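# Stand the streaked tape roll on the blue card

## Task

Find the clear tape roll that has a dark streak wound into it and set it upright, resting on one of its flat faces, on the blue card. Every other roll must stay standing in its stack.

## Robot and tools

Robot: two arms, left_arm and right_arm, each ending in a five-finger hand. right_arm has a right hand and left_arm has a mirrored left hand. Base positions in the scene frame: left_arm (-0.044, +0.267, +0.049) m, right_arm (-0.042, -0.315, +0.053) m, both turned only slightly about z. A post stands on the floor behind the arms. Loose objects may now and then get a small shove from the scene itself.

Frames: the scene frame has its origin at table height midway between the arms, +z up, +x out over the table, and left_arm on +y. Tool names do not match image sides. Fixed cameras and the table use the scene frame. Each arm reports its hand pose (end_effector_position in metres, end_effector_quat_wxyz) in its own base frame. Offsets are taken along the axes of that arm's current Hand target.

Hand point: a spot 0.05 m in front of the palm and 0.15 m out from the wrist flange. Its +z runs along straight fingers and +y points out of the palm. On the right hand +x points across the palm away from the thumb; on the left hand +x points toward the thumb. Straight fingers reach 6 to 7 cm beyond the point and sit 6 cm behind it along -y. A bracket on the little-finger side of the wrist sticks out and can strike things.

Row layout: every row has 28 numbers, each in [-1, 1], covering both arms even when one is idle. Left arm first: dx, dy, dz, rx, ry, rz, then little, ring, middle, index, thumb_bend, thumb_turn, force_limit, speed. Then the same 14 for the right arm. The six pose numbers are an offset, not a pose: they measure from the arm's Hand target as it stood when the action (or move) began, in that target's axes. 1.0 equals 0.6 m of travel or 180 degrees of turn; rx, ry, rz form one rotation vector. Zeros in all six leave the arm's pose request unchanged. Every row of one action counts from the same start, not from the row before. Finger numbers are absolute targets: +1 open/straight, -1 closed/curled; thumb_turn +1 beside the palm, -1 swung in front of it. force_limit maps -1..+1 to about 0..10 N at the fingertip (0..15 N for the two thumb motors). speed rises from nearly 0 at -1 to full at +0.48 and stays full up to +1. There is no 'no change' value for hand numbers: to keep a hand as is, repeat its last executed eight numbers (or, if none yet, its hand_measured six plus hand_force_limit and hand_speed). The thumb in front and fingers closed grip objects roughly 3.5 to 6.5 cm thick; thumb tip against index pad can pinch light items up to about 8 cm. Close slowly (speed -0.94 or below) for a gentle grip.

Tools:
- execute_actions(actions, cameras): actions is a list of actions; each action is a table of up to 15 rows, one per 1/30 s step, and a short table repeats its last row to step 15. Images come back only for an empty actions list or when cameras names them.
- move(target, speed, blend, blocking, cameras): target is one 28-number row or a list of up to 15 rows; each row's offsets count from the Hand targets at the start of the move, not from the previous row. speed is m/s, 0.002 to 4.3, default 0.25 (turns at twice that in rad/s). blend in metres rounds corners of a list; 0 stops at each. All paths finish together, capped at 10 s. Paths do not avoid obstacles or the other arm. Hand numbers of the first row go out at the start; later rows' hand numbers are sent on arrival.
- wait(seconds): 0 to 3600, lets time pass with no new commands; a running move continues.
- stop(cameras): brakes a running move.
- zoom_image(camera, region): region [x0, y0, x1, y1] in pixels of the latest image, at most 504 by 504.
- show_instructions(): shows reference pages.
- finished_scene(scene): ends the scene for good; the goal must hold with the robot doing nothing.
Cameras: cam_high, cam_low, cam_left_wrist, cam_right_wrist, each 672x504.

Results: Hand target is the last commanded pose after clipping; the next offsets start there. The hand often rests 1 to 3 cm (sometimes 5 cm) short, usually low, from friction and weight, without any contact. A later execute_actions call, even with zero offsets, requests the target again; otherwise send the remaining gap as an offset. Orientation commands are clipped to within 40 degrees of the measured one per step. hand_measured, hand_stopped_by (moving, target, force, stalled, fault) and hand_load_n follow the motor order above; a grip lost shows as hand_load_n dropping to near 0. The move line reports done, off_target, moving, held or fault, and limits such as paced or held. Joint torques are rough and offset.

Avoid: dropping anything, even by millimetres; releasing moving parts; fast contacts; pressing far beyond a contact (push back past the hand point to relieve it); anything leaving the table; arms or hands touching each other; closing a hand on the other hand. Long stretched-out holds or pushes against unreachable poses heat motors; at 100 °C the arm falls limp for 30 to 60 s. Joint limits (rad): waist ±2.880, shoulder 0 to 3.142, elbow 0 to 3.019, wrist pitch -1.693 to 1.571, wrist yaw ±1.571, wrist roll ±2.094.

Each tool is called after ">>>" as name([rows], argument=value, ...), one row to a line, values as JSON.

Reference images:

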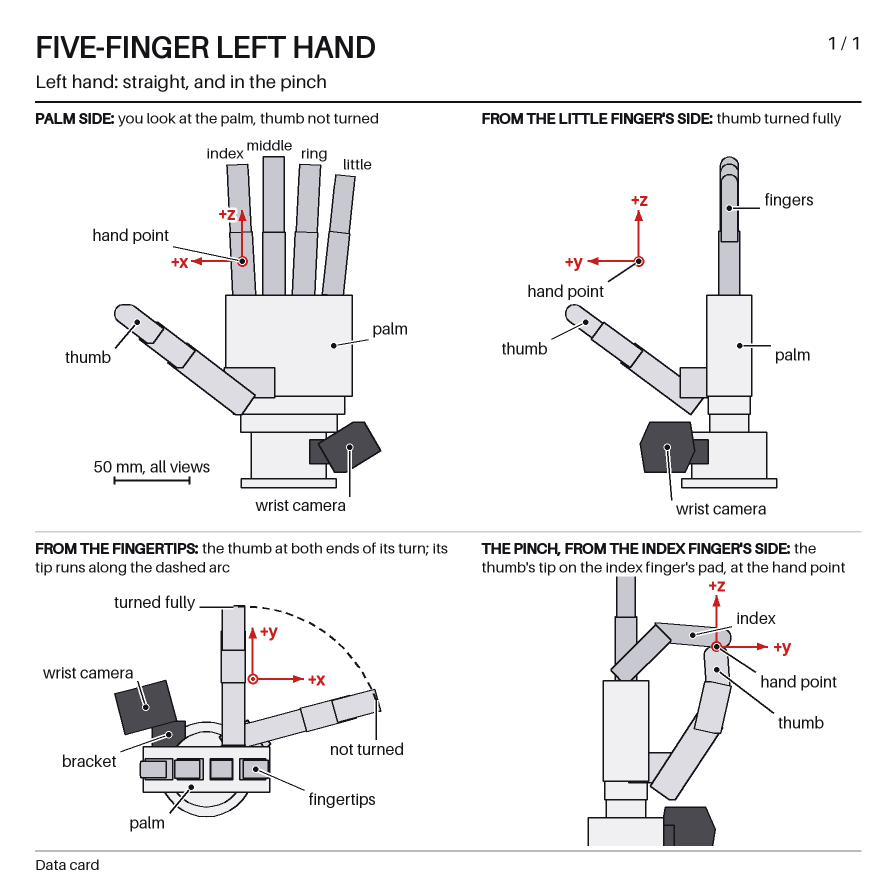

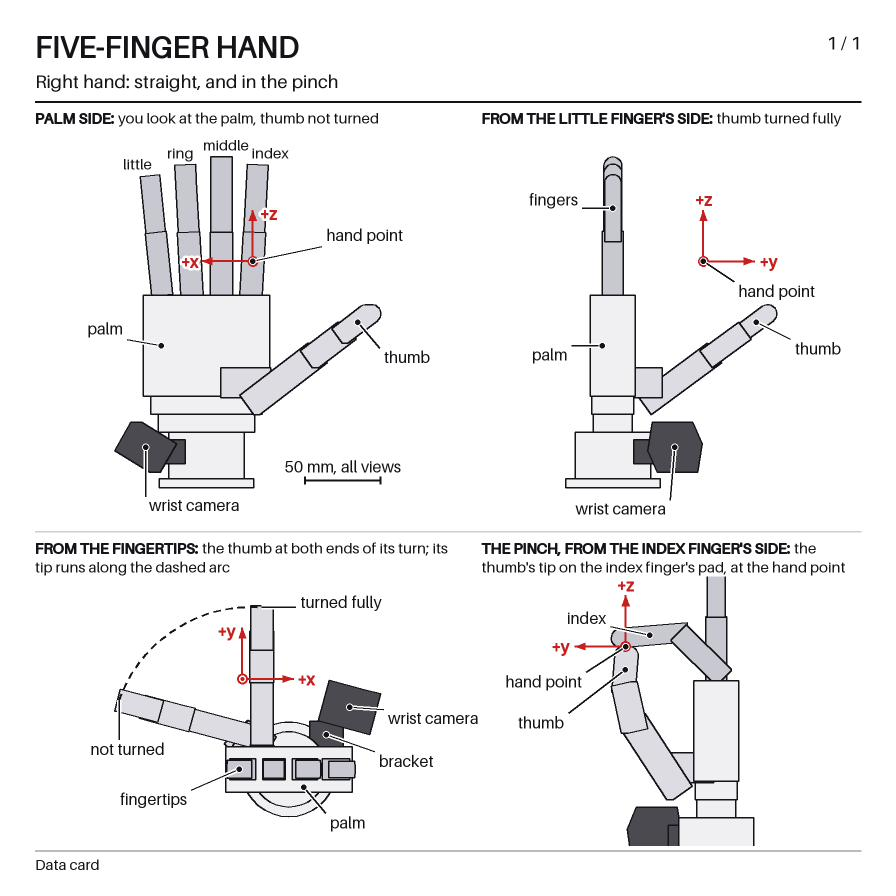

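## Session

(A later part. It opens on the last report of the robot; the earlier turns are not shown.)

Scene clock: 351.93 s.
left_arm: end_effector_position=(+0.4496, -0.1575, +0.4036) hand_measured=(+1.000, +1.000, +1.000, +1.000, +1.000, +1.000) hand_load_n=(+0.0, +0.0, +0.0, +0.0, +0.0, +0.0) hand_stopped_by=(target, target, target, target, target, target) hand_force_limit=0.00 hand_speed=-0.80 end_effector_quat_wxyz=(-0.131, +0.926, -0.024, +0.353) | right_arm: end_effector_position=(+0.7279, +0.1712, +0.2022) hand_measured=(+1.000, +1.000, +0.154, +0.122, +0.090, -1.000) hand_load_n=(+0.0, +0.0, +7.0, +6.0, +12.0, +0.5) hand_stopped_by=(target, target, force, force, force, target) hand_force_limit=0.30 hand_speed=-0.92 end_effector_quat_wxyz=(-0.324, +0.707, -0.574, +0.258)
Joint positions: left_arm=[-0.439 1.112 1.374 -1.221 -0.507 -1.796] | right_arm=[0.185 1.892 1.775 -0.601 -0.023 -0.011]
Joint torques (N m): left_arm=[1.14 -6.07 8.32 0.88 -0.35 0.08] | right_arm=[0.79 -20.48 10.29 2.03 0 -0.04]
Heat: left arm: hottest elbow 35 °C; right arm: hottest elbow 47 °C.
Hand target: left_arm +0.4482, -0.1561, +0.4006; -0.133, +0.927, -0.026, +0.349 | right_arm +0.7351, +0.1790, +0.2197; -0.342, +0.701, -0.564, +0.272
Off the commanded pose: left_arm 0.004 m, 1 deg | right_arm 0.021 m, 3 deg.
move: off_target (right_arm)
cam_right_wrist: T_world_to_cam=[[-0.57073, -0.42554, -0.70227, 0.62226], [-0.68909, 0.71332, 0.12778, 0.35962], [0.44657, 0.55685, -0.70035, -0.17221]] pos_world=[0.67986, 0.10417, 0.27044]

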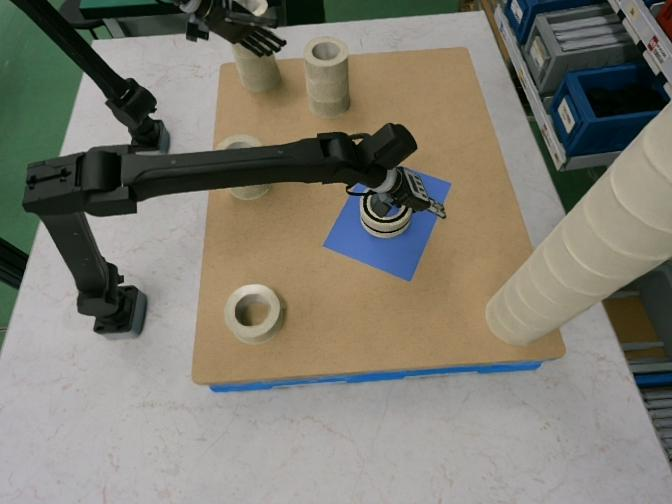

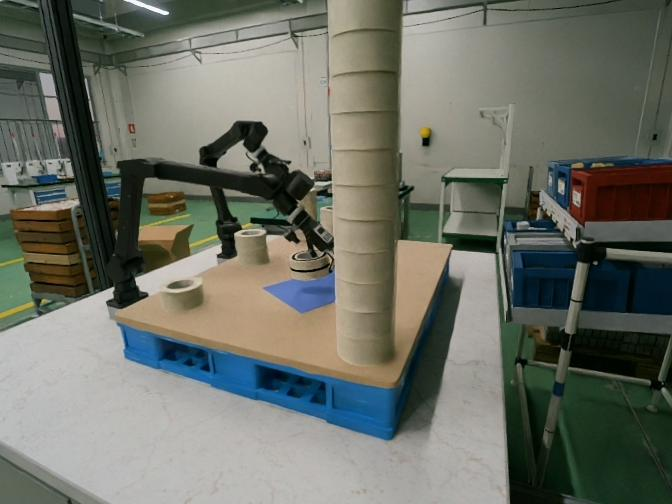

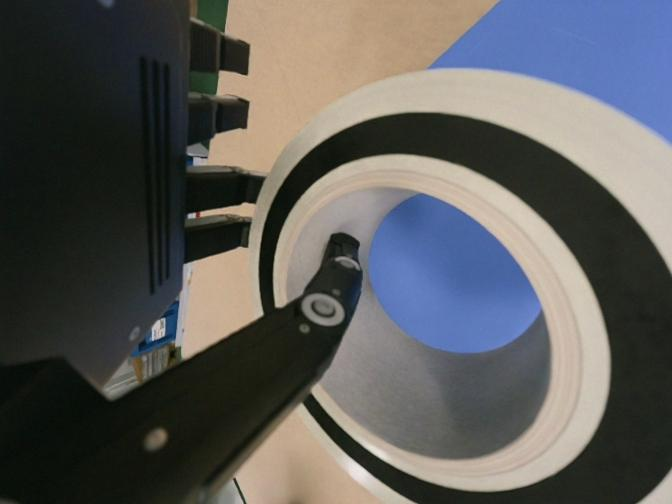

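>>> move(target=[0,0,0,0,0,0,1,1,1,1,1,1,0,-0.8,-0.0025,0.0709,0.0393,-0.02,0,0,1,1,-0.1,-0.1,-0.5,-1,0.3,-0.92], speed=0.04, cameras=["cam_high","cam_low","cam_right_wrist"])

>>> zoom_image(camera="cam_low", region=[250, 220, 350, 320])

>>> zoom_image(camera="cam_high", region=[310, 140, 470, 290])

Scene clock: 359.63 s.
left_arm: end_effector_position=(+0.4496, -0.1575, +0.4036) hand_measured=(+1.000, +1.000, +1.000, +1.000, +1.000, +1.000) hand_load_n=(+0.0, +0.0, +0.0, +0.0, +0.0, -0.5) hand_stopped_by=(target, target, target, target, target, target) hand_force_limit=0.00 hand_speed=-0.80 end_effector_quat_wxyz=(-0.131, +0.926, -0.024, +0.353) | right_arm: end_effector_position=(+0.7194, +0.1710, +0.1562) hand_measured=(+1.000, +1.000, +0.154, +0.122, +0.090, -1.000) hand_load_n=(+0.0, +0.0, +7.0, +6.5, +12.0, +0.5) hand_stopped_by=(target, target, force, force, force, target) hand_force_limit=0.30 hand_speed=-0.92 end_effector_quat_wxyz=(-0.302, +0.716, -0.581, +0.241)
Joint positions: left_arm=[-0.439 1.112 1.374 -1.221 -0.507 -1.796] | right_arm=[0.188 1.922 1.723 -0.579 -0.021 -0.011]
Joint torques (N m): left_arm=[1.2 -6.12 8.32 0.85 -0.35 0.09] | right_arm=[0.79 -20.31 9.96 1.98 0 -0.04]
Heat: left arm: hottest elbow 35 °C; right arm: hottest elbow 45 °C.
Hand target: left_arm +0.4482, -0.1561, +0.4006; -0.133, +0.927, -0.026, +0.349 | right_arm +0.7272, +0.1792, +0.1718; -0.320, +0.711, -0.572, +0.254
Off the commanded pose: left_arm 0.004 m, 1 deg | right_arm 0.019 m, 3 deg.
move: off_target (right_arm)
cam_right_wrist: T_world_to_cam=[[-0.61034, -0.4348, -0.66215, 0.60885], [-0.68127, 0.71462, 0.15871, 0.34905], [0.40418, 0.54797, -0.73237, -0.16356]] pos_world=[0.6755, 0.10492, 0.22796]

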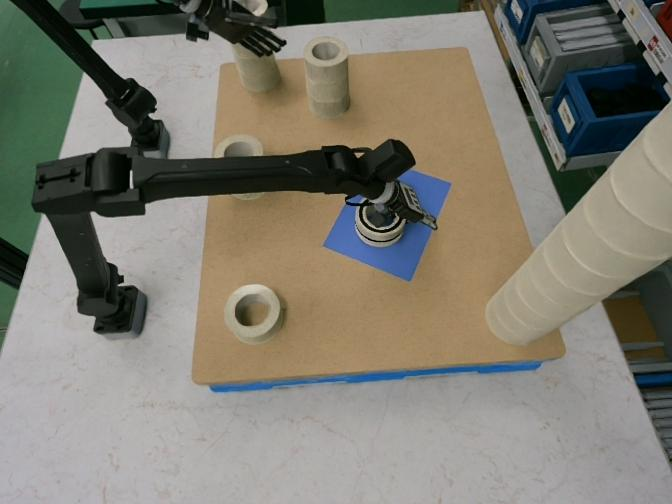

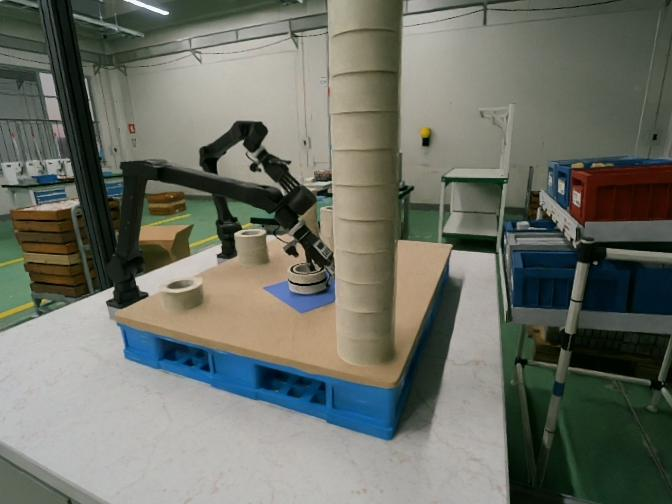

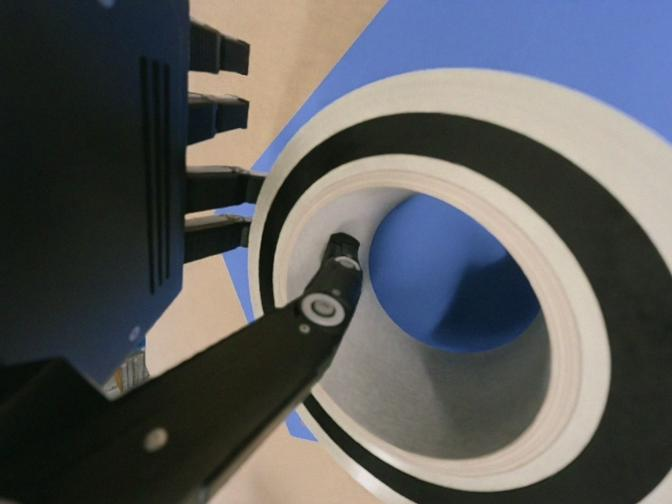

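Scaled by 5.040 from the camera's image (finer frame: 960x720).

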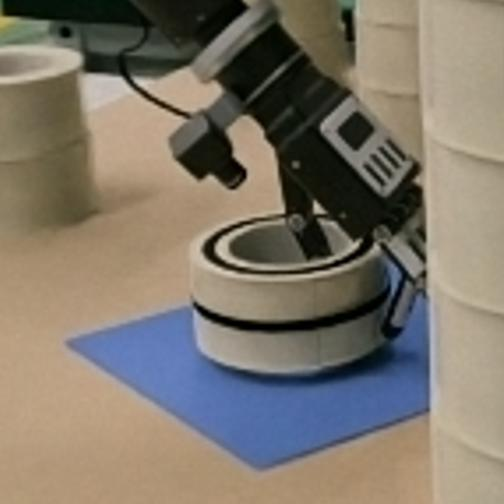

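Scaled by 3.150 from the camera's image (finer frame: 960x720).

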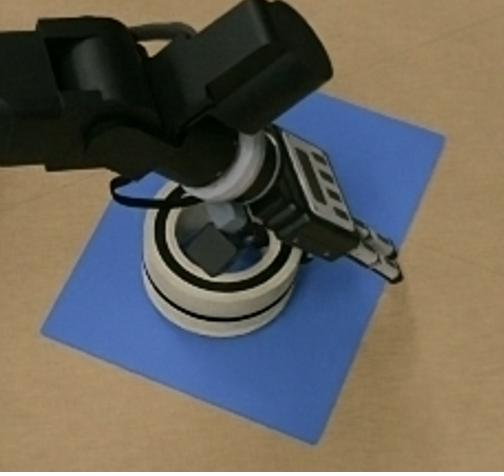

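>>> move(target=[0,0,0,0,0,0,1,1,1,1,1,1,0,-0.8,0,0.0149,0.0133,0,0,0,1,1,-0.1,-0.1,-0.5,-1,0.3,-0.92], speed=0.02, cameras=["cam_low"])

>>> zoom_image(camera="cam_low", region=[250, 220, 350, 320])

Scene clock: 365.60 s.
left_arm: end_effector_position=(+0.4496, -0.1575, +0.4036) hand_measured=(+1.000, +1.000, +1.000, +1.000, +1.000, +1.000) hand_load_n=(+0.0, +0.0, +0.0, +0.0, +0.0, +0.0) hand_stopped_by=(target, target, target, target, target, target) hand_force_limit=0.00 hand_speed=-0.80 end_effector_quat_wxyz=(-0.131, +0.926, -0.024, +0.353) | right_arm: end_effector_position=(+0.7194, +0.1710, +0.1456) hand_measured=(+1.000, +1.000, +0.154, +0.122, +0.090, -1.000) hand_load_n=(+0.0, +0.0, +7.0, +6.0, +11.5, +1.0) hand_stopped_by=(target, target, force, force, force, target) hand_force_limit=0.30 hand_speed=-0.92 end_effector_quat_wxyz=(-0.303, +0.716, -0.581, +0.241)
Joint positions: left_arm=[-0.439 1.112 1.374 -1.221 -0.507 -1.796] | right_arm=[0.188 1.927 1.702 -0.55 -0.02 -0.011]
Joint torques (N m): left_arm=[1.2 -6.12 8.31 0.84 -0.34 0.09] | right_arm=[0.79 -20.25 9.88 2.04 0.01 -0.03]
Heat: left arm: hottest elbow 35 °C; right arm: hottest elbow 45 °C.
Hand target: left_arm +0.4482, -0.1561, +0.4006; -0.133, +0.927, -0.026, +0.349 | right_arm +0.7271, +0.1792, +0.1597; -0.320, +0.711, -0.572, +0.254
Off the commanded pose: left_arm 0.004 m, 1 deg | right_arm 0.018 m, 3 deg.
move: off_target (right_arm)

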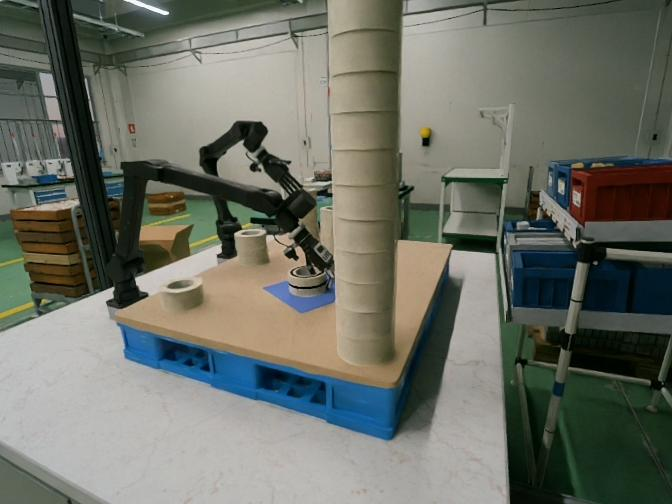

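Scaled by 5.040 from the camera's image (finer frame: 960x720).

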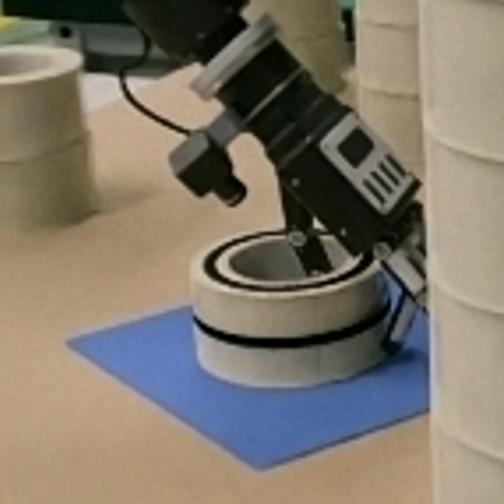

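>>> move(target=[0,0,0,0,0,0,1,1,1,1,1,1,0,-0.8,0,0.0075,0.0067,0,0,0,1,1,-0.1,-0.1,-0.5,-1,0.3,-0.92], speed=0.02, cameras=["cam_low","cam_right_wrist"])

>>> zoom_image(camera="cam_low", region=[250, 220, 350, 320])

Scene clock: 370.40 s.
left_arm: end_effector_position=(+0.4496, -0.1575, +0.4036) hand_measured=(+1.000, +1.000, +1.000, +1.000, +1.000, +1.000) hand_load_n=(+0.0, +0.0, +0.0, +0.0, +0.0, +0.0) hand_stopped_by=(target, target, target, target, target, target) hand_force_limit=0.00 hand_speed=-0.80 end_effector_quat_wxyz=(-0.131, +0.926, -0.024, +0.353) | right_arm: end_effector_position=(+0.7205, +0.1714, +0.1438) hand_measured=(+1.000, +1.000, +0.154, +0.122, +0.090, -1.000) hand_load_n=(-0.5, +0.0, +6.5, +6.0, +10.0, +1.0) hand_stopped_by=(target, target, force, force, force, target) hand_force_limit=0.30 hand_speed=-0.92 end_effector_quat_wxyz=(-0.306, +0.715, -0.580, +0.244)
Joint positions: left_arm=[-0.439 1.112 1.374 -1.221 -0.507 -1.796] | right_arm=[0.188 1.928 1.694 -0.535 -0.02 -0.011]
Joint torques (N m): left_arm=[1.2 -6.18 8.32 0.88 -0.35 0.09] | right_arm=[0.62 -19.96 9.68 1.95 -0.02 -0.04]
Heat: left arm: hottest elbow 35 °C; right arm: hottest elbow 44 °C.
Hand target: left_arm +0.4482, -0.1561, +0.4006; -0.133, +0.927, -0.026, +0.349 | right_arm +0.7271, +0.1791, +0.1535; -0.320, +0.711, -0.572, +0.254
Off the commanded pose: left_arm 0.004 m, 1 deg | right_arm 0.014 m, 2 deg.
move: off_target (right_arm)
cam_right_wrist: T_world_to_cam=[[-0.60412, -0.43386, -0.66844, 0.59773], [-0.68264, 0.71452, 0.15318, 0.35337], [0.41115, 0.54884, -0.72783, -0.17907]] pos_world=[0.67595, 0.10512, 0.21509]

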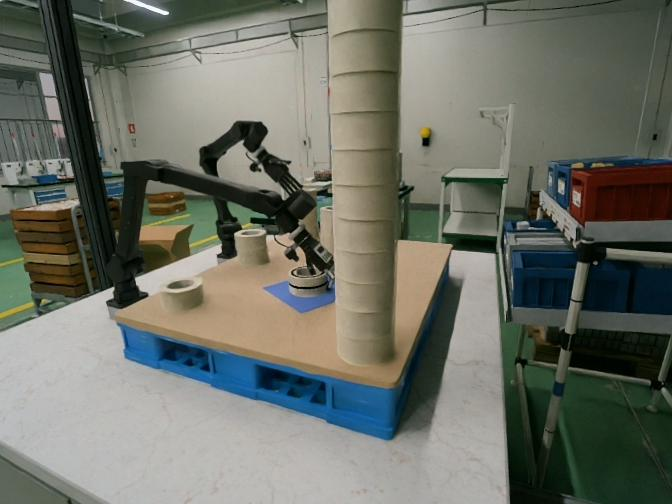

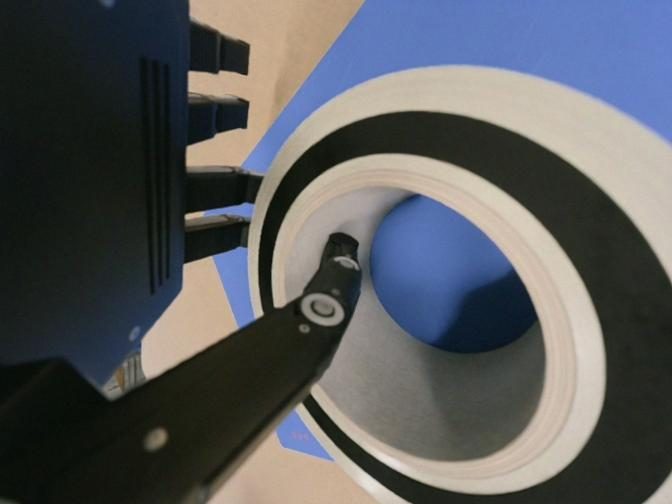

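Scaled by 5.040 from the camera's image (finer frame: 960x720).

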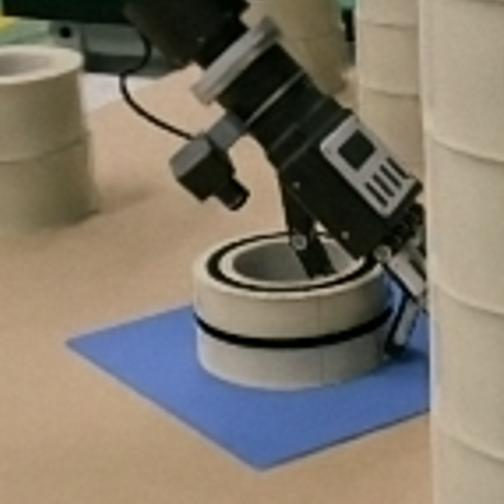

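>>> move(target=[0,0,0,0,0,0,1,1,1,1,1,1,0,-0.8,0,0.0075,0.0067,0,0,0,1,1,-0.1,-0.1,-0.5,-1,0.3,-0.92], speed=0.02, cameras=["cam_low","cam_high","cam_right_wrist"])

>>> zoom_image(camera="cam_low", region=[250, 220, 350, 320])

>>> zoom_image(camera="cam_high", region=[310, 140, 470, 290])

Scene clock: 375.47 s.
left_arm: end_effector_position=(+0.4496, -0.1575, +0.4036) hand_measured=(+1.000, +1.000, +1.000, +1.000, +1.000, +1.000) hand_load_n=(+0.0, +0.0, +0.0, +0.0, +0.0, +0.0) hand_stopped_by=(target, target, target, target, target, target) hand_force_limit=0.00 hand_speed=-0.80 end_effector_quat_wxyz=(-0.131, +0.926, -0.024, +0.353) | right_arm: end_effector_position=(+0.7220, +0.1717, +0.1429) hand_measured=(+1.000, +1.000, +0.154, +0.122, +0.090, -1.000) hand_load_n=(+0.0, +0.0, +6.5, +5.5, +9.5, +1.0) hand_stopped_by=(target, target, force, force, force, target) hand_force_limit=0.30 hand_speed=-0.92 end_effector_quat_wxyz=(-0.309, +0.713, -0.579, +0.246)
Joint positions: left_arm=[-0.439 1.112 1.374 -1.221 -0.507 -1.796] | right_arm=[0.188 1.928 1.688 -0.519 -0.02 -0.011]
Joint torques (N m): left_arm=[1.26 -6.01 8.34 0.88 -0.34 0.09] | right_arm=[0.73 -19.6 9.32 1.96 -0.02 -0.02]
Heat: left arm: hottest elbow 35 °C; right arm: hottest elbow 44 °C.
Hand target: left_arm +0.4482, -0.1561, +0.4006; -0.133, +0.927, -0.026, +0.349 | right_arm +0.7272, +0.1791, +0.1476; -0.320, +0.711, -0.572, +0.254
Off the commanded pose: left_arm 0.004 m, 1 deg | right_arm 0.010 m, 2 deg.
move: done
cam_right_wrist: T_world_to_cam=[[-0.59807, -0.43267, -0.67461, 0.59445], [-0.68395, 0.71431, 0.14822, 0.35599], [0.41776, 0.55005, -0.72314, -0.1862]] pos_world=[0.67679, 0.10533, 0.21361]
Images, in order (width x height): cam_high 672x504, cam_low 672x504, cam_right_wrist 672x504.

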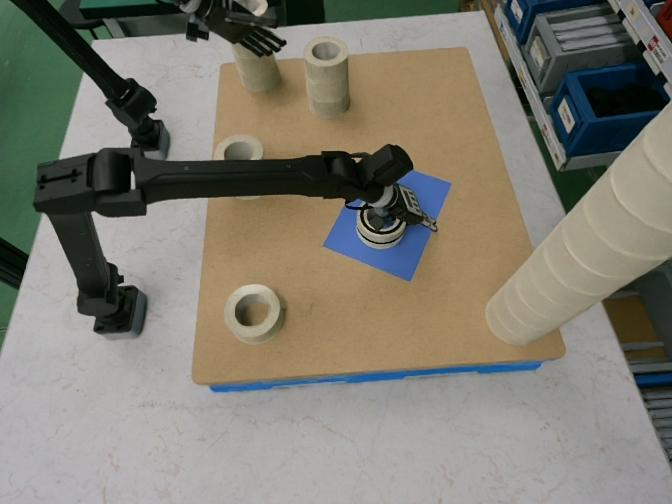

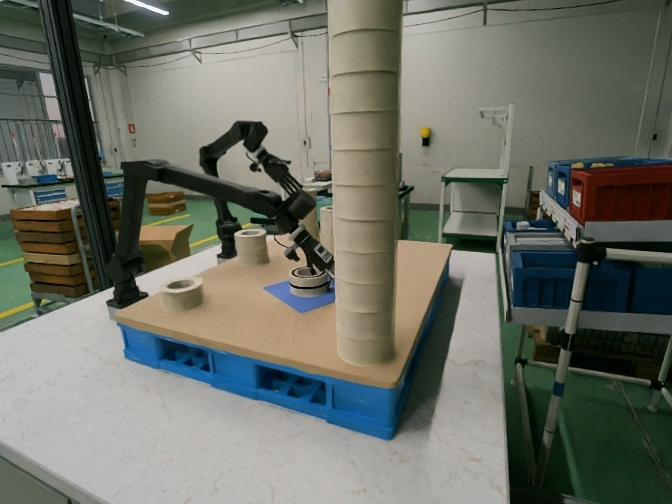

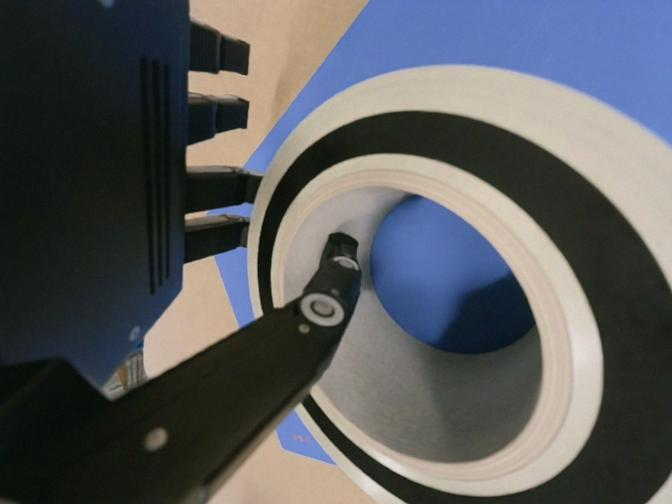

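Scaled by 5.040 from the camera's image (finer frame: 960x720).

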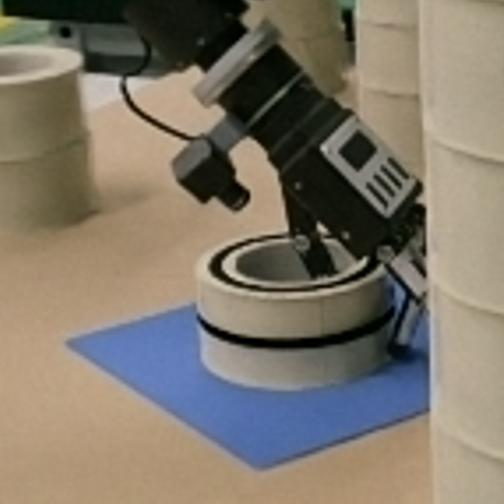

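Scaled by 3.150 from the camera's image (finer frame: 960x720).

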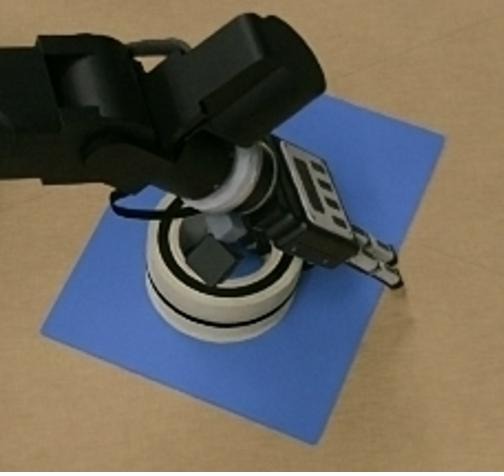

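>>> move(target=[0,0,0,0,0,0,1,1,1,1,1,1,0,-0.8,0,0.001,0.001,-0.014,0,0,1,1,-0.1,-0.1,-0.5,-1,0.3,-0.92], speed=0.02, cameras=["cam_low","cam_right_wrist"])

>>> zoom_image(camera="cam_low", region=[280, 250, 340, 310])

Scene clock: 381.60 s.
left_arm: end_effector_position=(+0.4496, -0.1575, +0.4036) hand_measured=(+1.000, +1.000, +1.000, +1.000, +1.000, +1.000) hand_load_n=(+0.0, +0.0, +0.0, +0.0, +0.0, +0.0) hand_stopped_by=(target, target, target, target, target, target) hand_force_limit=0.00 hand_speed=-0.80 end_effector_quat_wxyz=(-0.131, +0.926, -0.024, +0.353) | right_arm: end_effector_position=(+0.7188, +0.1713, +0.1408) hand_measured=(+1.000, +1.000, +0.154, +0.122, +0.090, -1.000) hand_load_n=(+0.0, +0.0, +7.5, +6.0, +10.5, +0.5) hand_stopped_by=(target, target, force, force, force, target) hand_force_limit=0.30 hand_speed=-0.92 end_effector_quat_wxyz=(-0.303, +0.716, -0.581, +0.242)
Joint positions: left_arm=[-0.439 1.112 1.374 -1.221 -0.507 -1.796] | right_arm=[0.189 1.928 1.69 -0.536 -0.02 -0.011]
Joint torques (N m): left_arm=[1.32 -6.07 8.31 0.9 -0.34 0.09] | right_arm=[0.85 -18.02 12.97 0.03 0.02 -0.04]
Heat: left arm: hottest elbow 35 °C; right arm: hottest elbow 43 °C.
Hand target: left_arm +0.4482, -0.1561, +0.4006; -0.133, +0.927, -0.026, +0.349 | right_arm +0.7272, +0.1792, +0.1467; -0.304, +0.718, -0.577, +0.241
Off the commanded pose: left_arm 0.004 m, 1 deg | right_arm 0.013 m, 1 deg.
move: off_target (right_arm)
cam_right_wrist: T_world_to_cam=[[-0.60831, -0.43488, -0.66396, 0.59722], [-0.68167, 0.71475, 0.1564, 0.35158], [0.40655, 0.54774, -0.73123, -0.17652]] pos_world=[0.67472, 0.10512, 0.21247]

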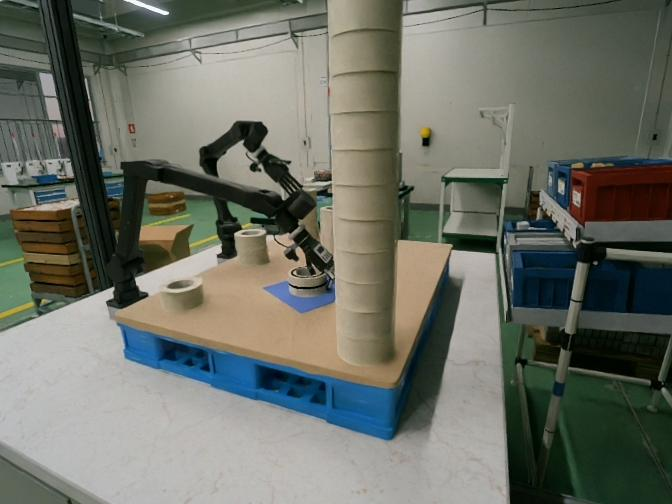

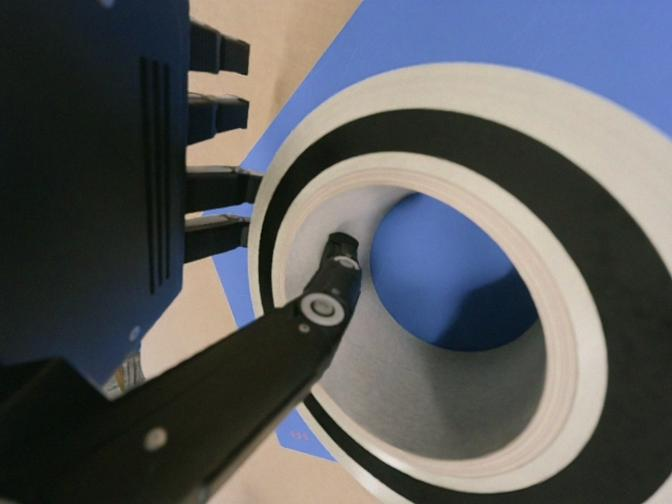

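Scaled by 8.400 from the camera's image (finer frame: 960x720).

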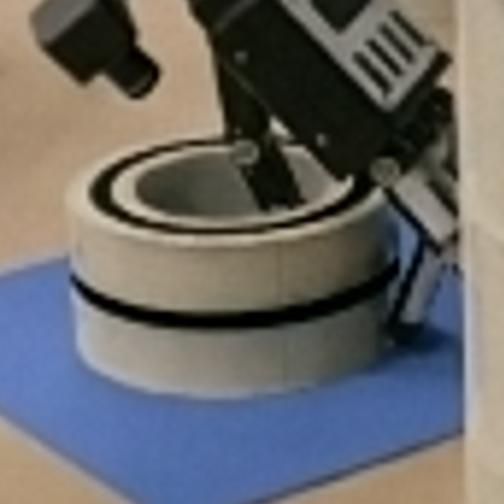

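>>> move(target=[0,0,0,0,0,0,1,1,1,1,1,1,0,-0.8,0,0,0,0,0,0,1,1,0.3,0.3,0.24,-1,0.3,-0.95], speed=0.02, cameras=["cam_low","cam_right_wrist"])

>>> zoom_image(camera="cam_low", region=[280, 250, 340, 310])

Scene clock: 389.73 s.
left_arm: end_effector_position=(+0.4496, -0.1575, +0.4036) hand_measured=(+1.000, +1.000, +1.000, +1.000, +1.000, +1.000) hand_load_n=(+0.0, +0.0, +0.0, +0.0, +0.0, +0.0) hand_stopped_by=(target, target, target, target, target, target) hand_force_limit=0.00 hand_speed=-0.80 end_effector_quat_wxyz=(-0.131, +0.926, -0.024, +0.353) | right_arm: end_effector_position=(+0.7157, +0.1707, +0.1385) hand_measured=(+1.000, +1.000, +0.300, +0.300, +0.240, -1.000) hand_load_n=(+0.0, -0.5, +0.0, +0.0, +0.0, +0.0) hand_stopped_by=(target, target, target, target, target, target) hand_force_limit=0.30 hand_speed=-0.95 end_effector_quat_wxyz=(-0.298, +0.718, -0.583, +0.238)
Joint positions: left_arm=[-0.439 1.112 1.374 -1.221 -0.507 -1.796] | right_arm=[0.189 1.929 1.69 -0.55 -0.02 -0.011]
Joint torques (N m): left_arm=[1.2 -6.12 8.31 0.9 -0.36 0.09] | right_arm=[0.62 -17.96 12.97 0.44 0.01 -0.06]
Heat: left arm: hottest elbow 35 °C; right arm: hottest elbow 43 °C.
Hand target: left_arm +0.4482, -0.1561, +0.4006; -0.133, +0.927, -0.026, +0.349 | right_arm +0.7271, +0.1792, +0.1468; -0.304, +0.718, -0.577, +0.241
Off the commanded pose: left_arm 0.004 m, 1 deg | right_arm 0.017 m, 1 deg.
move: done
cam_right_wrist: T_world_to_cam=[[-0.61743, -0.43662, -0.65433, 0.59899], [-0.67948, 0.71514, 0.16396, 0.34752], [0.39635, 0.54584, -0.73822, -0.168]] pos_world=[0.67256, 0.1047, 0.21093]

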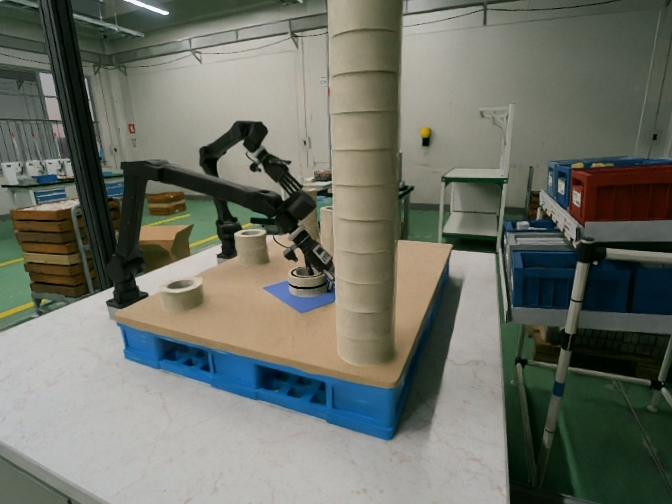

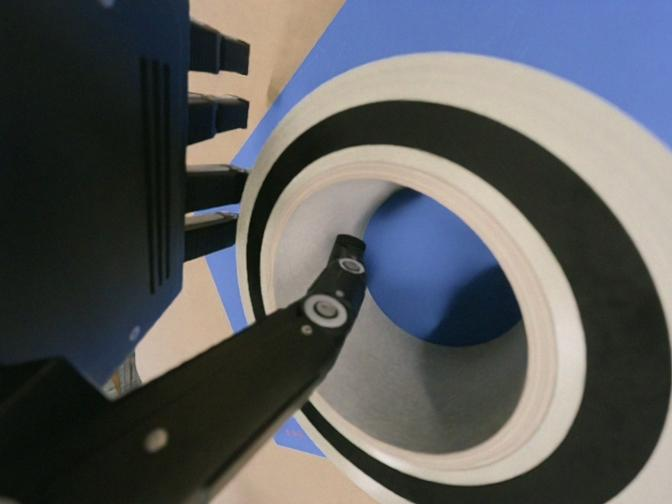

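Scaled by 8.400 from the camera's image (finer frame: 960x720).

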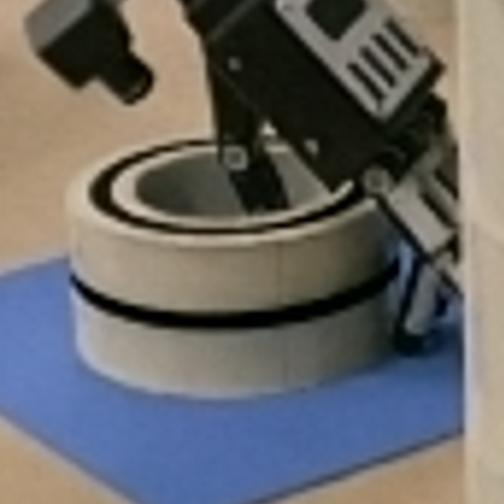

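>>> move(target=[0,0,0,0,0,0,1,1,1,1,1,1,0,-0.8,0,0,0,0,0,0,1,1,1,1,0.4,-1,0.3,-0.7], speed=0.03, cameras=["cam_right_wrist"])

>>> move(target=[0,0,0,0,0,0,1,1,1,1,1,1,0,-0.8,0,-0.143,-0.139,0,0,0,1,1,1,1,0.4,-1,0.3,-0.7], speed=0.06, cameras=["all"])

Scene clock: 401.87 s.
left_arm: end_effector_position=(+0.4496, -0.1575, +0.4036) hand_measured=(+1.000, +1.000, +1.000, +1.000, +1.000, +1.000) hand_load_n=(+0.0, +0.0, +0.0, +0.0, +0.0, +0.0) hand_stopped_by=(target, target, target, target, target, target) hand_force_limit=0.00 hand_speed=-0.80 end_effector_quat_wxyz=(-0.131, +0.926, -0.024, +0.353) | right_arm: end_effector_position=(+0.7157, +0.1707, +0.1385) hand_measured=(+1.000, +1.000, +1.000, +1.000, +0.400, -1.000) hand_load_n=(+0.0, +0.0, +0.0, +0.0, +0.0, +0.0) hand_stopped_by=(target, target, target, target, target, target) hand_force_limit=0.30 hand_speed=-0.70 end_effector_quat_wxyz=(-0.298, +0.718, -0.583, +0.238)
Joint positions: left_arm=[-0.439 1.112 1.374 -1.221 -0.507 -1.796] | right_arm=[0.189 1.929 1.69 -0.55 -0.02 -0.011]
Joint torques (N m): left_arm=[1.26 -6.18 8.34 0.88 -0.35 0.1] | right_arm=[0.62 -17.79 13.03 0.42 0.01 -0.05]
Heat: left arm: hottest elbow 35 °C; right arm: hottest elbow 43 °C.
Hand target: left_arm +0.4482, -0.1561, +0.4006; -0.133, +0.927, -0.026, +0.349 | right_arm +0.7271, +0.1792, +0.1468; -0.304, +0.718, -0.577, +0.241
Off the commanded pose: left_arm 0.004 m, 1 deg | right_arm 0.016 m, 1 deg.
move: done
cam_right_wrist: T_world_to_cam=[[-0.61743, -0.43662, -0.65433, 0.59899], [-0.67948, 0.71514, 0.16396, 0.34752], [0.39635, 0.54584, -0.73822, -0.168]] pos_world=[0.67256, 0.1047, 0.21093]

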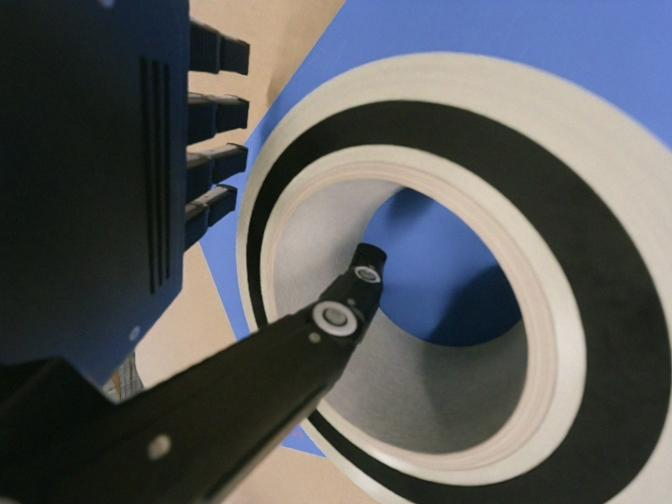

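Scene clock: 404.43 s.
left_arm: end_effector_position=(+0.4496, -0.1575, +0.4036) hand_measured=(+1.000, +1.000, +1.000, +1.000, +1.000, +1.000) hand_load_n=(+0.0, +0.0, +0.0, +0.0, +0.0, +0.0) hand_stopped_by=(target, target, target, target, target, target) hand_force_limit=0.00 hand_speed=-0.80 end_effector_quat_wxyz=(-0.131, +0.926, -0.024, +0.353) | right_arm: end_effector_position=(+0.7177, +0.1711, +0.2338) hand_measured=(+1.000, +1.000, +1.000, +1.000, +0.400, -1.000) hand_load_n=(+0.0, +0.0, +0.0, +0.0, +0.0, +0.0) hand_stopped_by=(target, target, target, target, target, target) hand_force_limit=0.30 hand_speed=-0.70 end_effector_quat_wxyz=(-0.285, +0.723, -0.587, +0.227)
Joint positions: left_arm=[-0.439 1.112 1.374 -1.221 -0.507 -1.796] | right_arm=[0.189 1.929 1.955 -0.852 -0.02 -0.011]
Joint torques (N m): left_arm=[1.14 -6.24 8.31 0.9 -0.35 0.1] | right_arm=[0.56 -20.07 14.26 0.44 -0.03 -0.06]
Heat: left arm: hottest elbow 35 °C; right arm: hottest elbow 43 °C.
Hand target: left_arm +0.4482, -0.1561, +0.4006; -0.133, +0.927, -0.026, +0.349 | right_arm +0.7276, +0.1787, +0.2665; -0.304, +0.718, -0.577, +0.241
Off the commanded pose: left_arm 0.004 m, 1 deg | right_arm 0.035 m, 3 deg.
move: off_target (right_arm)
cam_left_wrist: T_world_to_cam=[[0.11917, 0.87463, 0.46992, -0.11163], [0.30918, -0.48245, 0.81954, -0.54293], [0.94351, 0.04762, -0.32791, -0.17613]] pos_world=[0.34734, -0.15592, 0.43966]
cam_right_wrist: T_world_to_cam=[[-0.64048, -0.44105, -0.6287, 0.67412], [-0.67327, 0.71629, 0.18339, 0.3238], [0.36944, 0.54074, -0.75572, -0.0745]] pos_world=[0.67729, 0.10567, 0.30814]

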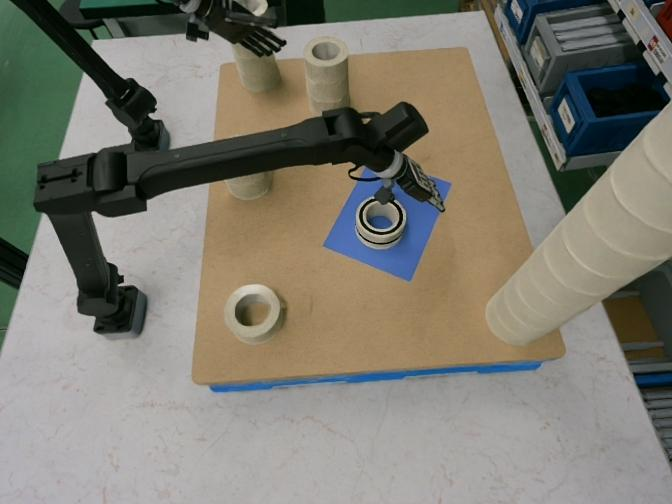

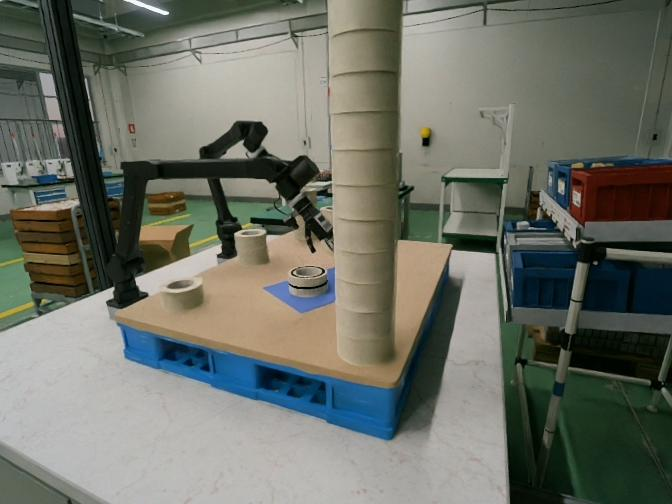

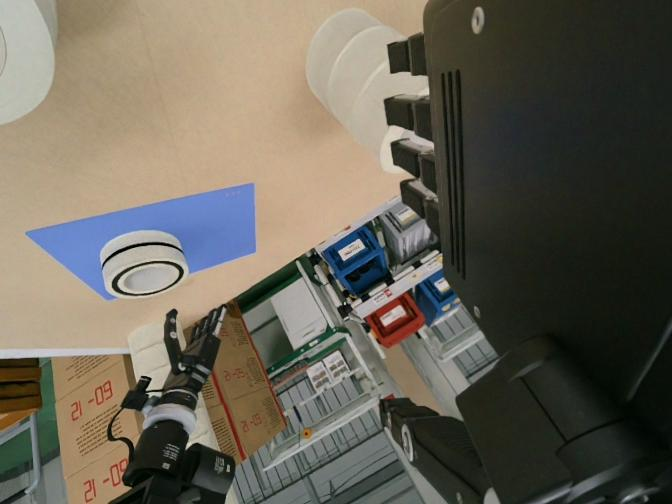

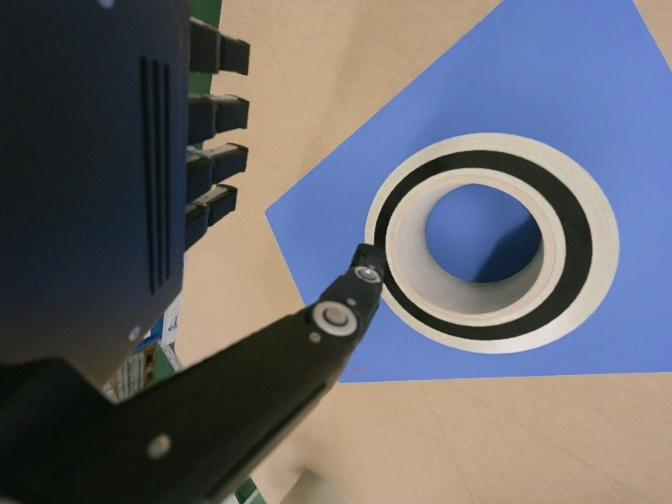

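>>> finished_scene()

The scene is finished: the task was done.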